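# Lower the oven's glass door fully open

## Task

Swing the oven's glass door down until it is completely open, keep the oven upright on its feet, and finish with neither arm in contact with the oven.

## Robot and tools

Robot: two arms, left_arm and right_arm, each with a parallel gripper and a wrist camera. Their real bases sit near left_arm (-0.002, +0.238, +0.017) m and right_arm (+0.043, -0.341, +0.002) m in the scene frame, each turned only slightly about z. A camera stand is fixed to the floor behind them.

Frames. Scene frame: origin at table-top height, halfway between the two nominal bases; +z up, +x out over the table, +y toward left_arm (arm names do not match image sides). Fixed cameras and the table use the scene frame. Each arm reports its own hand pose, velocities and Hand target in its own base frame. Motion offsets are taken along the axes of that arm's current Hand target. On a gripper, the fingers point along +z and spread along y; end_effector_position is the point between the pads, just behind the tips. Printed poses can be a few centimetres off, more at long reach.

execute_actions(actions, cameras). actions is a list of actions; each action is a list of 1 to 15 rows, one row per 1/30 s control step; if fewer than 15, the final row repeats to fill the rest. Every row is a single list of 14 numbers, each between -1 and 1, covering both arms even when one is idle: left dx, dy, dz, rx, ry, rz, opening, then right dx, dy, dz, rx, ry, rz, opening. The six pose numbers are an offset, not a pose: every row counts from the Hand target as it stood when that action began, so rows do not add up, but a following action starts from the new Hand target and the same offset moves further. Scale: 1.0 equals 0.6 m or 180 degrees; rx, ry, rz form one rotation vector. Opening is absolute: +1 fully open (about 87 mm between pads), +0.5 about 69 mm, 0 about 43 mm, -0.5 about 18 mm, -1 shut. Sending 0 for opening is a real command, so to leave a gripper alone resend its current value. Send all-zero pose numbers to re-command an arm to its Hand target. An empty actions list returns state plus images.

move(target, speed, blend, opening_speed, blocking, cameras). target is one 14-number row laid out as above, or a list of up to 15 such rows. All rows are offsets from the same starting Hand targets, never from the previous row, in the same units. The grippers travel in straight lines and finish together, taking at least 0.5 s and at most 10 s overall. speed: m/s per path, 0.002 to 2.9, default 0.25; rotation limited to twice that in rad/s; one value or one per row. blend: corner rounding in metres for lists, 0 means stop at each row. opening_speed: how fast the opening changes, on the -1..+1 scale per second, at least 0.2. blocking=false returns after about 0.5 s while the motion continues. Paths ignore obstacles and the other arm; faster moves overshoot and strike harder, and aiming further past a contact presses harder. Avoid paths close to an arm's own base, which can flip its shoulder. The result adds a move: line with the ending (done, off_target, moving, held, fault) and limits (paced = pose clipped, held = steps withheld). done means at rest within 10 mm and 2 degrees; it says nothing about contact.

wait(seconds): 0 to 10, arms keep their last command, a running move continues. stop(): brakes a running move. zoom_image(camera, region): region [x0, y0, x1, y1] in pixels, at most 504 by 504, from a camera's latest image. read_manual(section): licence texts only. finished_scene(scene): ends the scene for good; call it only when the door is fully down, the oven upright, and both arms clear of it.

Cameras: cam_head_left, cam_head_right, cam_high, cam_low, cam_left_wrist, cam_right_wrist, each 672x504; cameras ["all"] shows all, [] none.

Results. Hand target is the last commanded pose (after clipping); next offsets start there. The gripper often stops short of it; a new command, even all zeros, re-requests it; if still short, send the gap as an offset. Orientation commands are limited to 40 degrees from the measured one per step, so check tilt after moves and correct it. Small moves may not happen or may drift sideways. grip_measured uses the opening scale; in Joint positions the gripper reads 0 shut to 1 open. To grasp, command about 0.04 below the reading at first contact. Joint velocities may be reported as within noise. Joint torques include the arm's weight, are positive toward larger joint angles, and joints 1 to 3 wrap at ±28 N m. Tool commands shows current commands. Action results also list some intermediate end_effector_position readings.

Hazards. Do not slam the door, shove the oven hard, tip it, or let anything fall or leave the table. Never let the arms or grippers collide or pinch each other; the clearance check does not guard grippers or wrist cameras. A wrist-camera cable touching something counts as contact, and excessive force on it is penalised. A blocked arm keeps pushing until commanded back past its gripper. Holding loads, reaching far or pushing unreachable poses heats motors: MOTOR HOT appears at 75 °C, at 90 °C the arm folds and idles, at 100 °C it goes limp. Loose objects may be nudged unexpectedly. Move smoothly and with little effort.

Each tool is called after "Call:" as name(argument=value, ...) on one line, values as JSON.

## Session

Call:
execute_actions(actions=[])

Scene clock: 0.00 s.
left_arm: end_effector_position=(+0.2380, -0.0182, +0.1184) grip_measured=+0.979 end_effector_quat_wxyz=(+0.587, -0.054, +0.794, -0.151) | right_arm: end_effector_position=(+0.3016, +0.1846, +0.2426) grip_measured=+1.000 end_effector_quat_wxyz=(+0.542, -0.135, +0.795, +0.237)
Joint positions: left_arm=[0.275 0.292 0.193 -0.198 0.441 -0.19 0.989] | right_arm=[0.475 1 0.842 -0.149 -0.099 0.212 1]
Joint velocities: within noise
Joint torques (N m): no reading
Heat: left arm: 30 °C; right arm: 26 °C.
Hand target: left_arm +0.2386, -0.0199, +0.1231; +0.588, -0.048, +0.792, -0.153 | right_arm +0.3013, +0.1875, +0.2559; +0.555, -0.140, +0.784, +0.243
Tool commands: left_gripper/opening=+1.0 right_gripper/opening=+1.0

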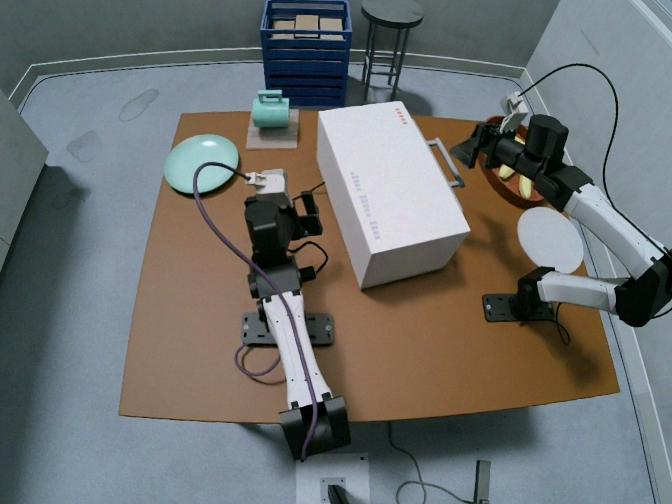

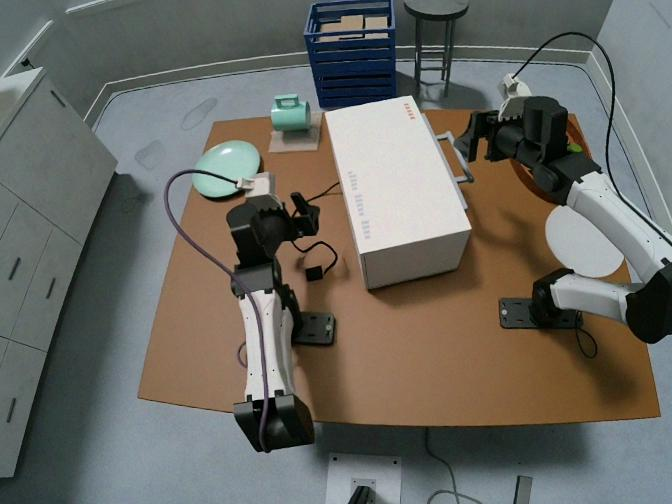

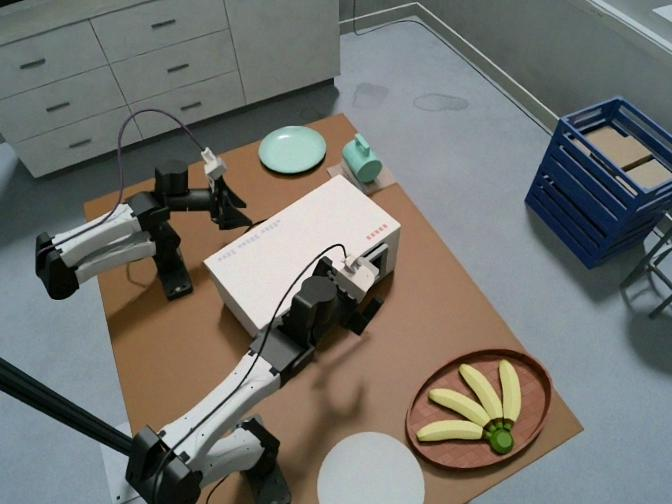

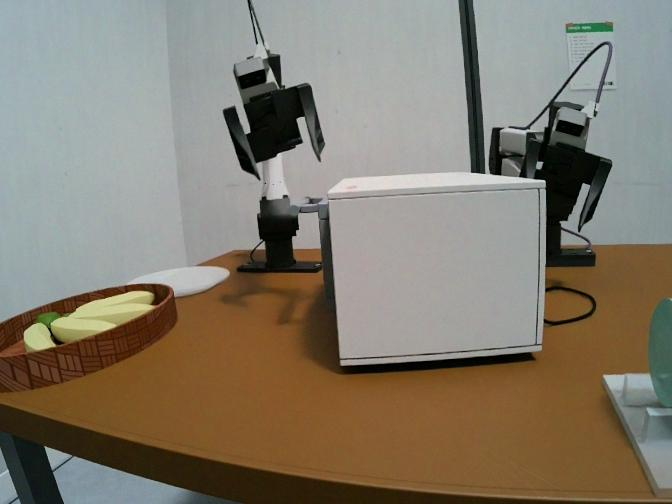

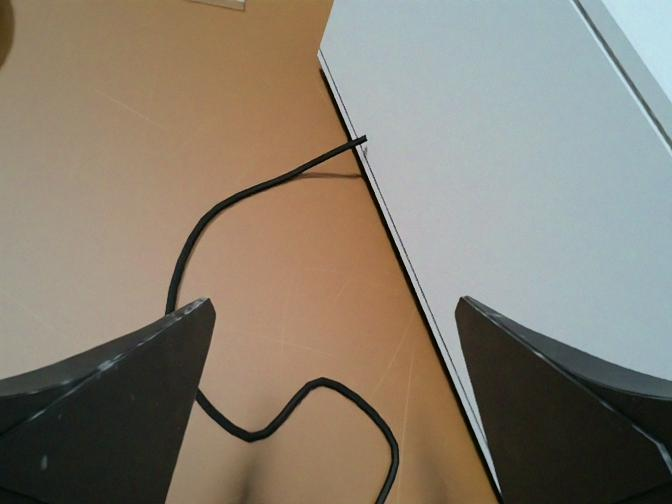

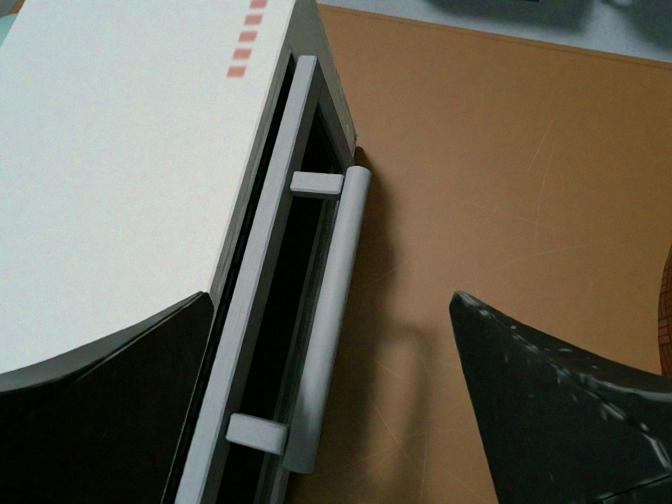

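Call:
move(target=[0,0,0,0,0,0,1,0.013,-0.010,0.013,0.0154,0.322,0.049,0], speed=0.6, cameras=["cam_high","cam_right_wrist"])

Scene clock: 10.67 s.
left_arm: end_effector_position=(+0.2380, -0.0182, +0.1184) grip_measured=+0.979 end_effector_quat_wxyz=(+0.587, -0.054, +0.794, -0.151) | right_arm: end_effector_position=(+0.3145, +0.1849, +0.2370) grip_measured=+0.000 end_effector_quat_wxyz=(+0.105, -0.156, +0.969, +0.161)
Joint positions: left_arm=[0.275 0.292 0.193 -0.198 0.441 -0.19 0.989] | right_arm=[0.394 1.919 2.172 -1.536 -0.262 0.113 0.5]
Joint torques (N m): left_arm=[-0.23 1.92 10.17 1.86 0.25 -0.05] | right_arm=[-0.75 -6.79 7.56 0.52 -0.18 -0.12]
Heat: left arm: 32 °C; right arm: 27 °C.
Hand target: left_arm +0.2386, -0.0199, +0.1231; +0.588, -0.048, +0.792, -0.153 | right_arm +0.3078, +0.1870, +0.2451; +0.089, -0.169, +0.967, +0.167
Off the commanded pose: left_arm 0.005 m, 1 deg | right_arm 0.011 m, 2 deg.
joint sent to its limit (right arm) — joint 4 (wrist pitch), lower limit. The joint targets are off in position, not in orientation.
move: off_target (right_arm)
Images, in order (width x height): cam_high 672x504, cam_right_wrist 672x504.

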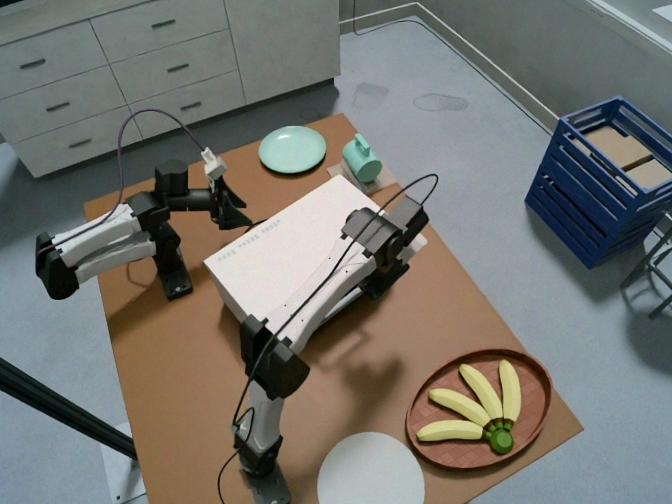

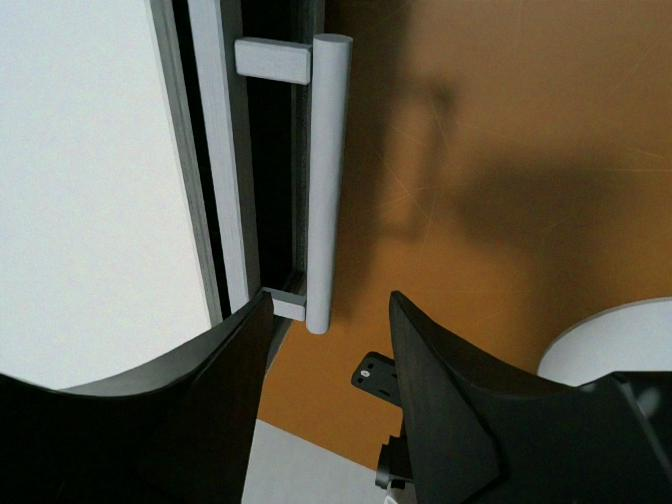

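Call:
move(target=[0,0,0,0,0,0,1,0.0043,-0.008,0.1655,0,0,0,-0.1], speed=0.12, cameras=["cam_low","cam_right_wrist"])

Scene clock: 18.63 s.
left_arm: end_effector_position=(+0.2380, -0.0182, +0.1184) grip_measured=+0.979 end_effector_quat_wxyz=(+0.587, -0.054, +0.794, -0.151) | right_arm: end_effector_position=(+0.3130, +0.2091, +0.1461) grip_measured=-0.100 end_effector_quat_wxyz=(+0.065, -0.164, +0.972, +0.156)
Joint positions: left_arm=[0.275 0.292 0.193 -0.198 0.441 -0.19 0.989] | right_arm=[0.452 1.919 1.796 -1.229 -0.262 0.146 0.45]
Joint torques (N m): left_arm=[-0.23 1.92 10.17 1.86 0.25 -0.05] | right_arm=[-0.01 -8.69 4.49 1.32 0 0.08]
Heat: left arm: 33 °C; right arm: 28 °C.
Hand target: left_arm +0.2386, -0.0199, +0.1231; +0.588, -0.048, +0.792, -0.153 | right_arm +0.3187, +0.2171, +0.1509; +0.089, -0.169, +0.967, +0.167
Off the commanded pose: left_arm 0.005 m, 1 deg | right_arm 0.011 m, 3 deg.
move: off_target (right_arm)
Images, in order (width x height): cam_low 672x504, cam_right_wrist 672x504.

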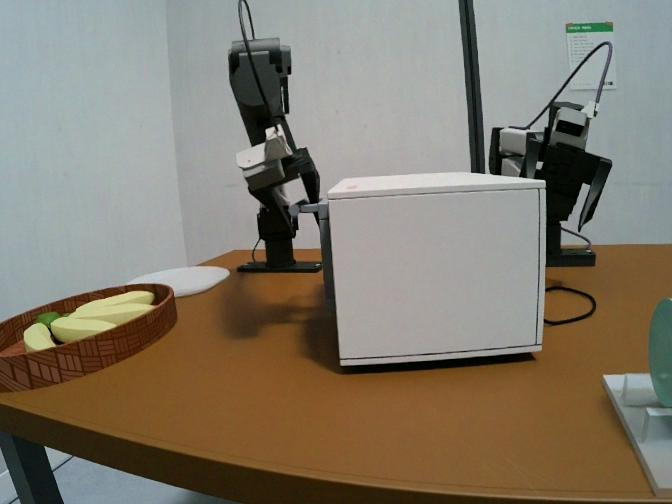

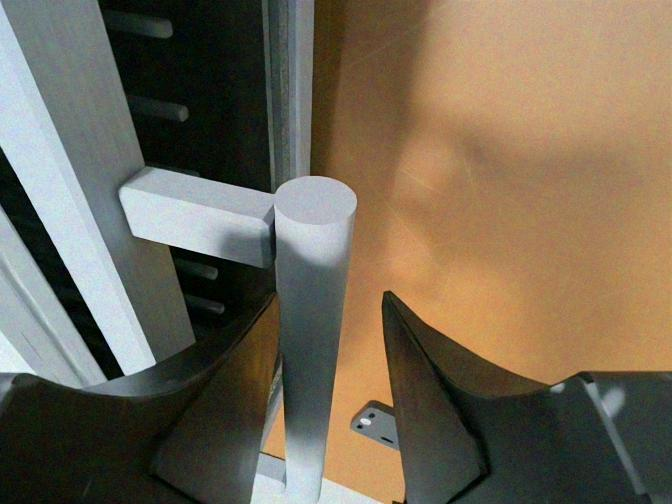

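Call:
move(target=[0,0,0,0,0,0,1,0.0165,-0.103,0.028,-0.055,0,0,-0.1], speed=0.08, cameras=["cam_low","cam_right_wrist"])

Scene clock: 23.03 s.
left_arm: end_effector_position=(+0.2380, -0.0182, +0.1184) grip_measured=+0.979 end_effector_quat_wxyz=(+0.587, -0.054, +0.794, -0.151) | right_arm: end_effector_position=(+0.3221, +0.1671, +0.1125) grip_measured=-0.100 end_effector_quat_wxyz=(+0.046, -0.168, +0.954, +0.243)
Joint positions: left_arm=[0.275 0.292 0.193 -0.198 0.441 -0.19 0.989] | right_arm=[0.259 1.919 1.62 -1.126 -0.48 -0.053 0.45]
Joint torques (N m): left_arm=[-0.24 1.91 10.17 1.86 0.25 -0.05] | right_arm=[-1.54 -8.03 4.7 1.16 -0.19 -0.21]
Heat: left arm: 34 °C; right arm: 28 °C.
Hand target: left_arm +0.2386, -0.0199, +0.1231; +0.588, -0.048, +0.792, -0.153 | right_arm +0.3335, +0.1652, +0.1150; +0.075, -0.176, +0.949, +0.250
Off the commanded pose: left_arm 0.005 m, 1 deg | right_arm 0.012 m, 4 deg.
move: off_target (right_arm)
Images, in order (width x height): cam_low 672x504, cam_right_wrist 672x504.

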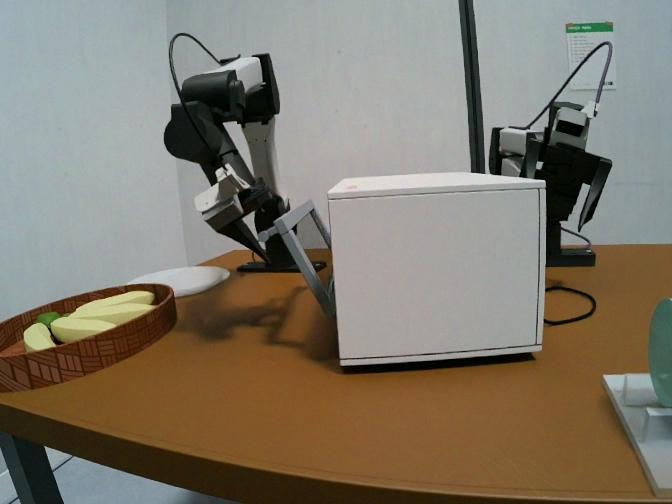

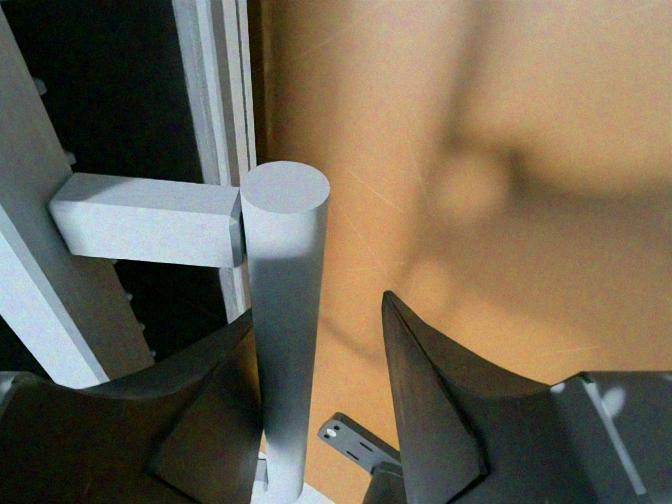

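Call:
move(target=[0,0,0,0,0,0,1,0.0135,-0.0853,0.0197,-0.07,0,0,-0.1], speed=0.08, cameras=["cam_low","cam_right_wrist"])

Scene clock: 27.37 s.
left_arm: end_effector_position=(+0.2380, -0.0182, +0.1184) grip_measured=+0.979 end_effector_quat_wxyz=(+0.587, -0.054, +0.794, -0.151) | right_arm: end_effector_position=(+0.3413, +0.1198, +0.0760) grip_measured=-0.100 end_effector_quat_wxyz=(+0.043, -0.173, +0.925, +0.335)
Joint positions: left_arm=[0.275 0.292 0.193 -0.198 0.441 -0.19 0.989] | right_arm=[0.053 2.048 1.59 -1.117 -0.689 -0.318 0.45]
Joint torques (N m): left_arm=[-0.23 1.92 10.15 1.86 0.25 -0.04] | right_arm=[-0.64 -7.49 5.57 0.46 -0.56 -0.13]
Heat: left arm: 34 °C; right arm: 28 °C.
Hand target: left_arm +0.2386, -0.0199, +0.1231; +0.588, -0.048, +0.792, -0.153 | right_arm +0.3456, +0.1271, +0.0800; +0.055, -0.183, +0.916, +0.352
Off the commanded pose: left_arm 0.005 m, 1 deg | right_arm 0.009 m, 3 deg.
move: off_target (right_arm)
Images, in order (width x height): cam_low 672x504, cam_right_wrist 672x504.

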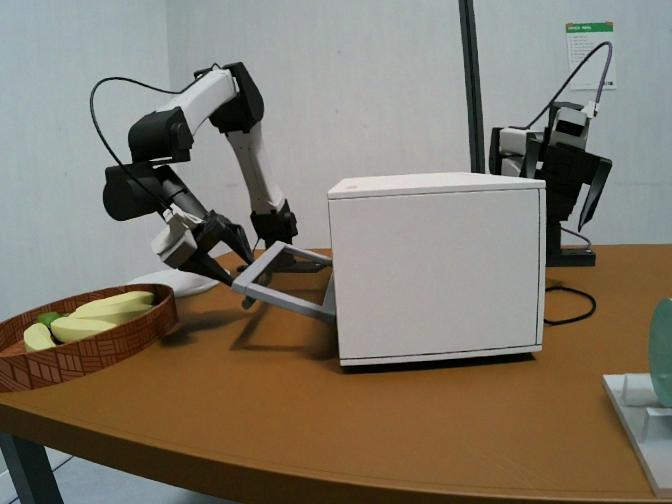

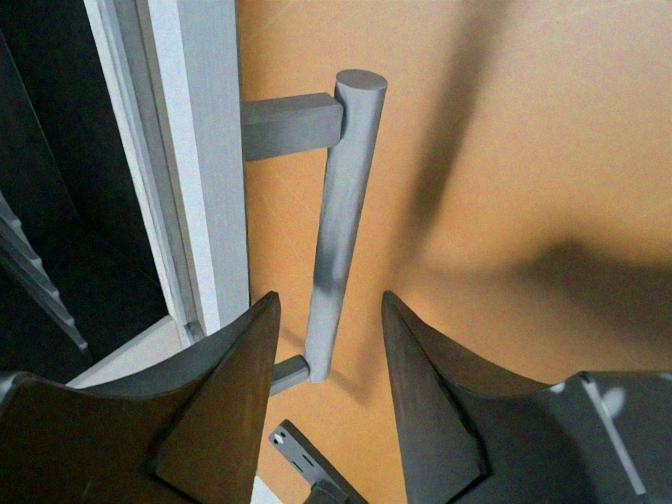

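Call:
move(target=[[0,0,0,0,0,0,1,-0.003,0.0045,-0.134,0,0,0,-0.1],[0,0,0,0,0,0,1,-0.021,0.047,-0.233,0,0,0,-0.1]], speed=[0.06,0.2], blend=[0.01,0], cameras=["cam_low","cam_right_wrist","cam_head_left"])

Scene clock: 32.37 s.
left_arm: end_effector_position=(+0.2380, -0.0182, +0.1184) grip_measured=+0.979 end_effector_quat_wxyz=(+0.587, -0.054, +0.794, -0.151) | right_arm: end_effector_position=(+0.3542, +0.0528, +0.1799) grip_measured=-0.100 end_effector_quat_wxyz=(+0.095, -0.157, +0.926, +0.329)
Joint positions: left_arm=[0.275 0.292 0.193 -0.198 0.441 -0.19 0.989] | right_arm=[-0.131 2.031 1.989 -1.543 -0.699 -0.472 0.45]
Joint torques (N m): left_arm=[-0.24 1.89 10.17 1.87 0.25 -0.05] | right_arm=[-0.73 -10.89 7.42 -0.06 -0.44 0.05]
Heat: left arm: 35 °C; right arm: 29 °C.
Hand target: left_arm +0.2386, -0.0199, +0.1231; +0.588, -0.048, +0.792, -0.153 | right_arm +0.3507, +0.0571, +0.2048; +0.055, -0.183, +0.916, +0.352
Off the commanded pose: left_arm 0.005 m, 1 deg | right_arm 0.025 m, 6 deg.
joint sent to its limit (right arm) — joint 4 (wrist pitch), lower limit. The joint targets are off in position and orientation.
move: off_target (right_arm)
Images, in order (width x height): cam_head_left 672x504, cam_low 672x504, cam_right_wrist 672x504.

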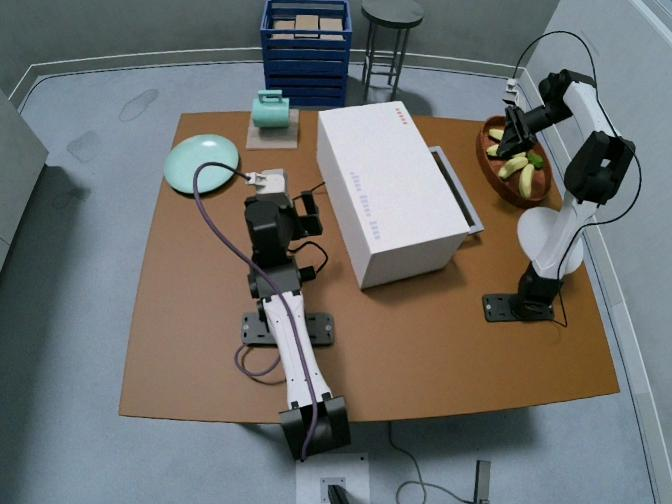

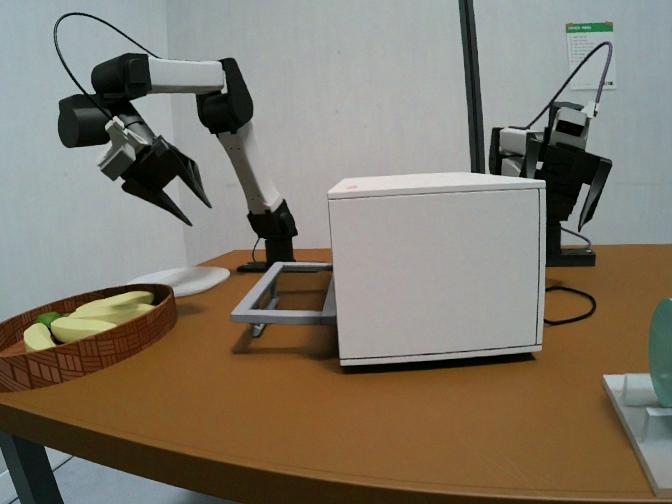

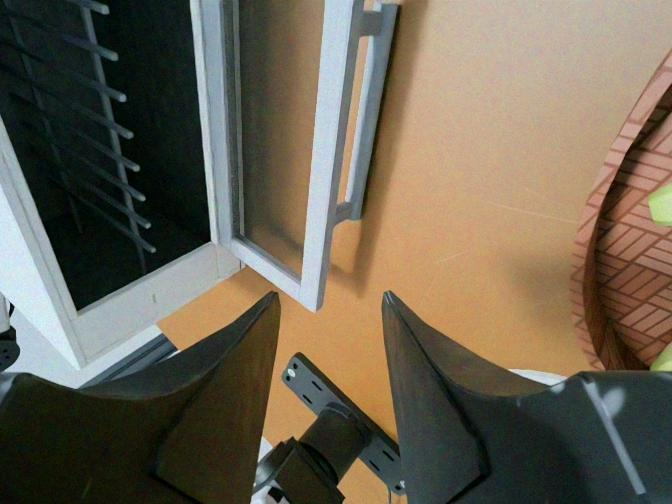

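Call:
wait(seconds=0.3, cameras=["cam_low"])

Call:
zoom_image(camera="cam_low", region=[210, 170, 560, 380])

Scene clock: 34.10 s.
left_arm: end_effector_position=(+0.2380, -0.0182, +0.1184) grip_measured=+0.979 end_effector_quat_wxyz=(+0.587, -0.054, +0.794, -0.151) | right_arm: end_effector_position=(+0.3544, +0.0511, +0.1799) grip_measured=-0.100 end_effector_quat_wxyz=(+0.096, -0.155, +0.927, +0.329)
Joint positions: left_arm=[0.275 0.292 0.193 -0.198 0.441 -0.19 0.989] | right_arm=[-0.135 2.031 1.989 -1.543 -0.699 -0.472 0.45]
Joint torques (N m): left_arm=[-0.23 1.91 10.17 1.86 0.25 -0.05] | right_arm=[-0.73 -10.86 7.51 -0.03 -0.47 0.05]
Heat: left arm: 35 °C; right arm: 30 °C.
Hand target: left_arm +0.2386, -0.0199, +0.1231; +0.588, -0.048, +0.792, -0.153 | right_arm +0.3507, +0.0571, +0.2048; +0.055, -0.183, +0.916, +0.352
Tool commands: left_gripper/opening=+1.0 right_gripper/opening=-0.1
Off the commanded pose: left_arm 0.005 m, 1 deg | right_arm 0.026 m, 6 deg.
wait: 0.30 s; at rest from the start
Images, in order (width x height): cam_low 672x504.

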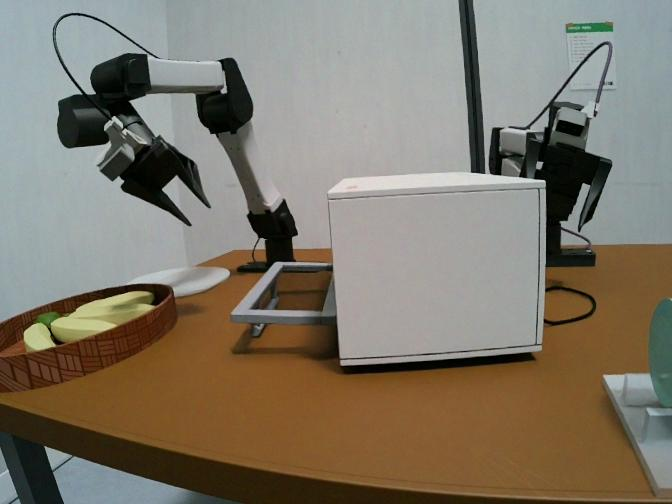

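Scaled by 1.440 from the camera's 672x504 image, which has a finer 960x720 frame.

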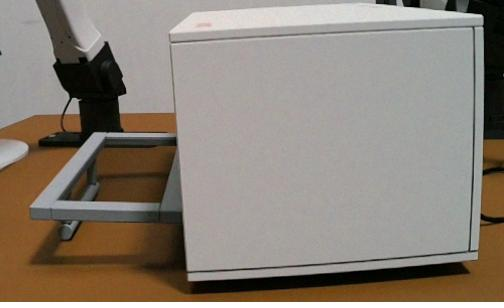

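Call:
move(target=[[0,0,0,0,0,0,1,0.013,0.012,0.184,0,0,0,-1],[0,0,0,0,0,0,1,0.042,-0.0705,0.274,0,0,0,-1]], speed=[0.2,0.05], blend=[0.01,0], cameras=["cam_low","cam_right_wrist"])

Scene clock: 45.37 s.
left_arm: end_effector_position=(+0.2380, -0.0182, +0.1184) grip_measured=+0.979 end_effector_quat_wxyz=(+0.587, -0.054, +0.794, -0.151) | right_arm: end_effector_position=(+0.3243, +0.1365, +0.0763) grip_measured=-0.970 end_effector_quat_wxyz=(+0.037, -0.168, +0.908, +0.382)
Joint positions: left_arm=[0.275 0.292 0.193 -0.198 0.441 -0.19 0.989] | right_arm=[0.064 2.019 1.5 -1.075 -0.788 -0.311 0.015]
Joint torques (N m): left_arm=[-0.23 1.89 10.15 1.87 0.25 -0.04] | right_arm=[-0.95 -4.86 3.17 1.32 0.23 -0.13]
Heat: left arm: 36 °C; right arm: 33 °C.
Hand target: left_arm +0.2386, -0.0199, +0.1231; +0.588, -0.048, +0.792, -0.153 | right_arm +0.3385, +0.1301, +0.0499; +0.055, -0.183, +0.916, +0.352
Off the commanded pose: left_arm 0.005 m, 1 deg | right_arm 0.031 m, 4 deg.
move: off_target (right_arm)
Images, in order (width x height): cam_low 672x504, cam_right_wrist 672x504.

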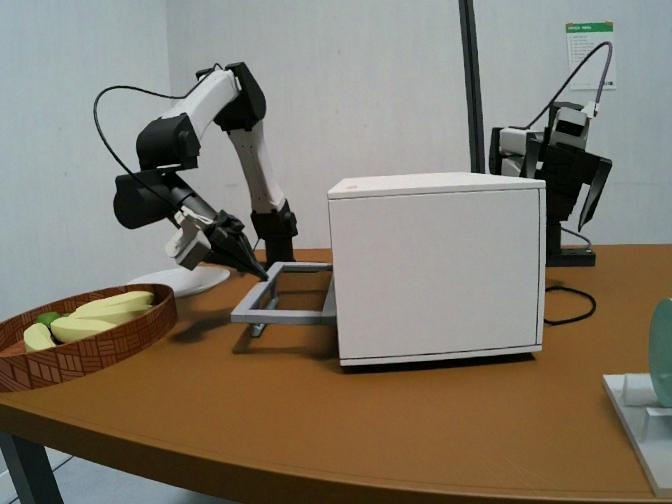

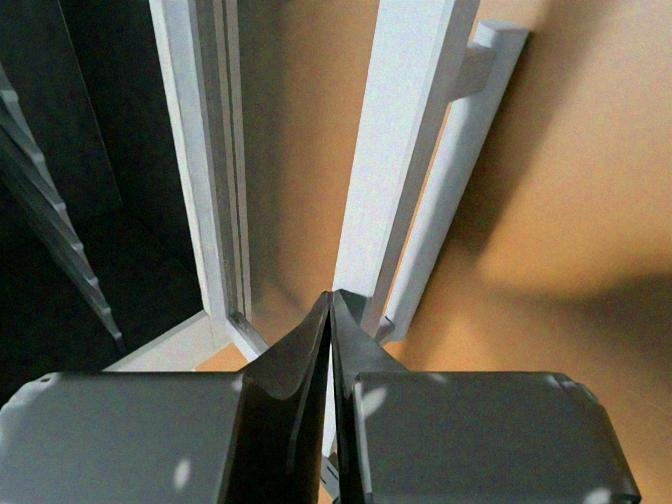

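Call:
move(target=[[0,0,0,0,0,0,1,-0.03,0.0815,-0.09,0,0,0,-1],[0,0,0,0,0,0,1,-0.03,0.063,-0.228,0,0,0,-1]], speed=[0.1,0.25], blend=[0.02,0], cameras=["cam_low"])

Call:
finished_scene(scene=3)

Scene clock: 51.03 s.
left_arm: end_effector_position=(+0.2380, -0.0182, +0.1184) grip_measured=+0.979 end_effector_quat_wxyz=(+0.587, -0.054, +0.794, -0.151) | right_arm: end_effector_position=(+0.3473, +0.0697, +0.1782) grip_measured=-0.970 end_effector_quat_wxyz=(+0.083, -0.164, +0.917, +0.355)
Joint positions: left_arm=[0.275 0.292 0.193 -0.198 0.441 -0.19 0.989] | right_arm=[-0.103 2.028 1.954 -1.543 -0.745 -0.475 0.015]
Joint torques (N m): left_arm=[-0.24 1.91 10.17 1.86 0.25 -0.05] | right_arm=[0.08 -7.01 6.91 -0.1 -0.03 -0.13]
Heat: left arm: 37 °C; right arm: 33 °C.
Hand target: left_arm +0.2386, -0.0199, +0.1231; +0.588, -0.048, +0.792, -0.153 | right_arm +0.3449, +0.0702, +0.1797; +0.055, -0.183, +0.916, +0.352
Off the commanded pose: left_arm 0.005 m, 1 deg | right_arm 0.003 m, 4 deg.
joint sent to its limit (right arm) — joint 4 (wrist pitch), lower limit. The joint targets are off in position, not in orientation.
move: off_target (right_arm)
Images, in order (width x height): cam_low 672x504.

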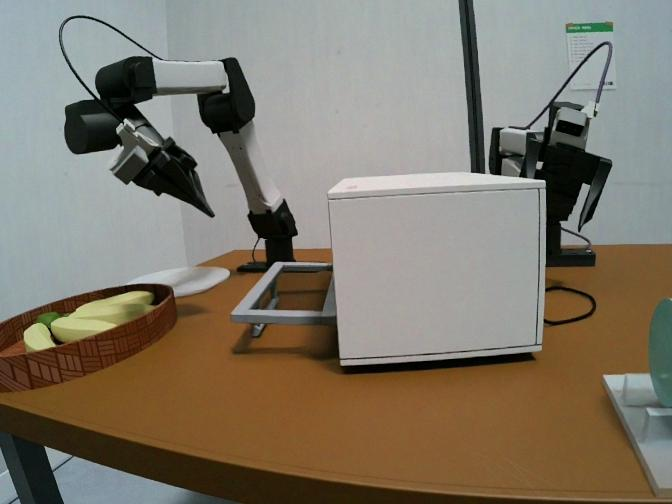

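The scene is finished: the task was done.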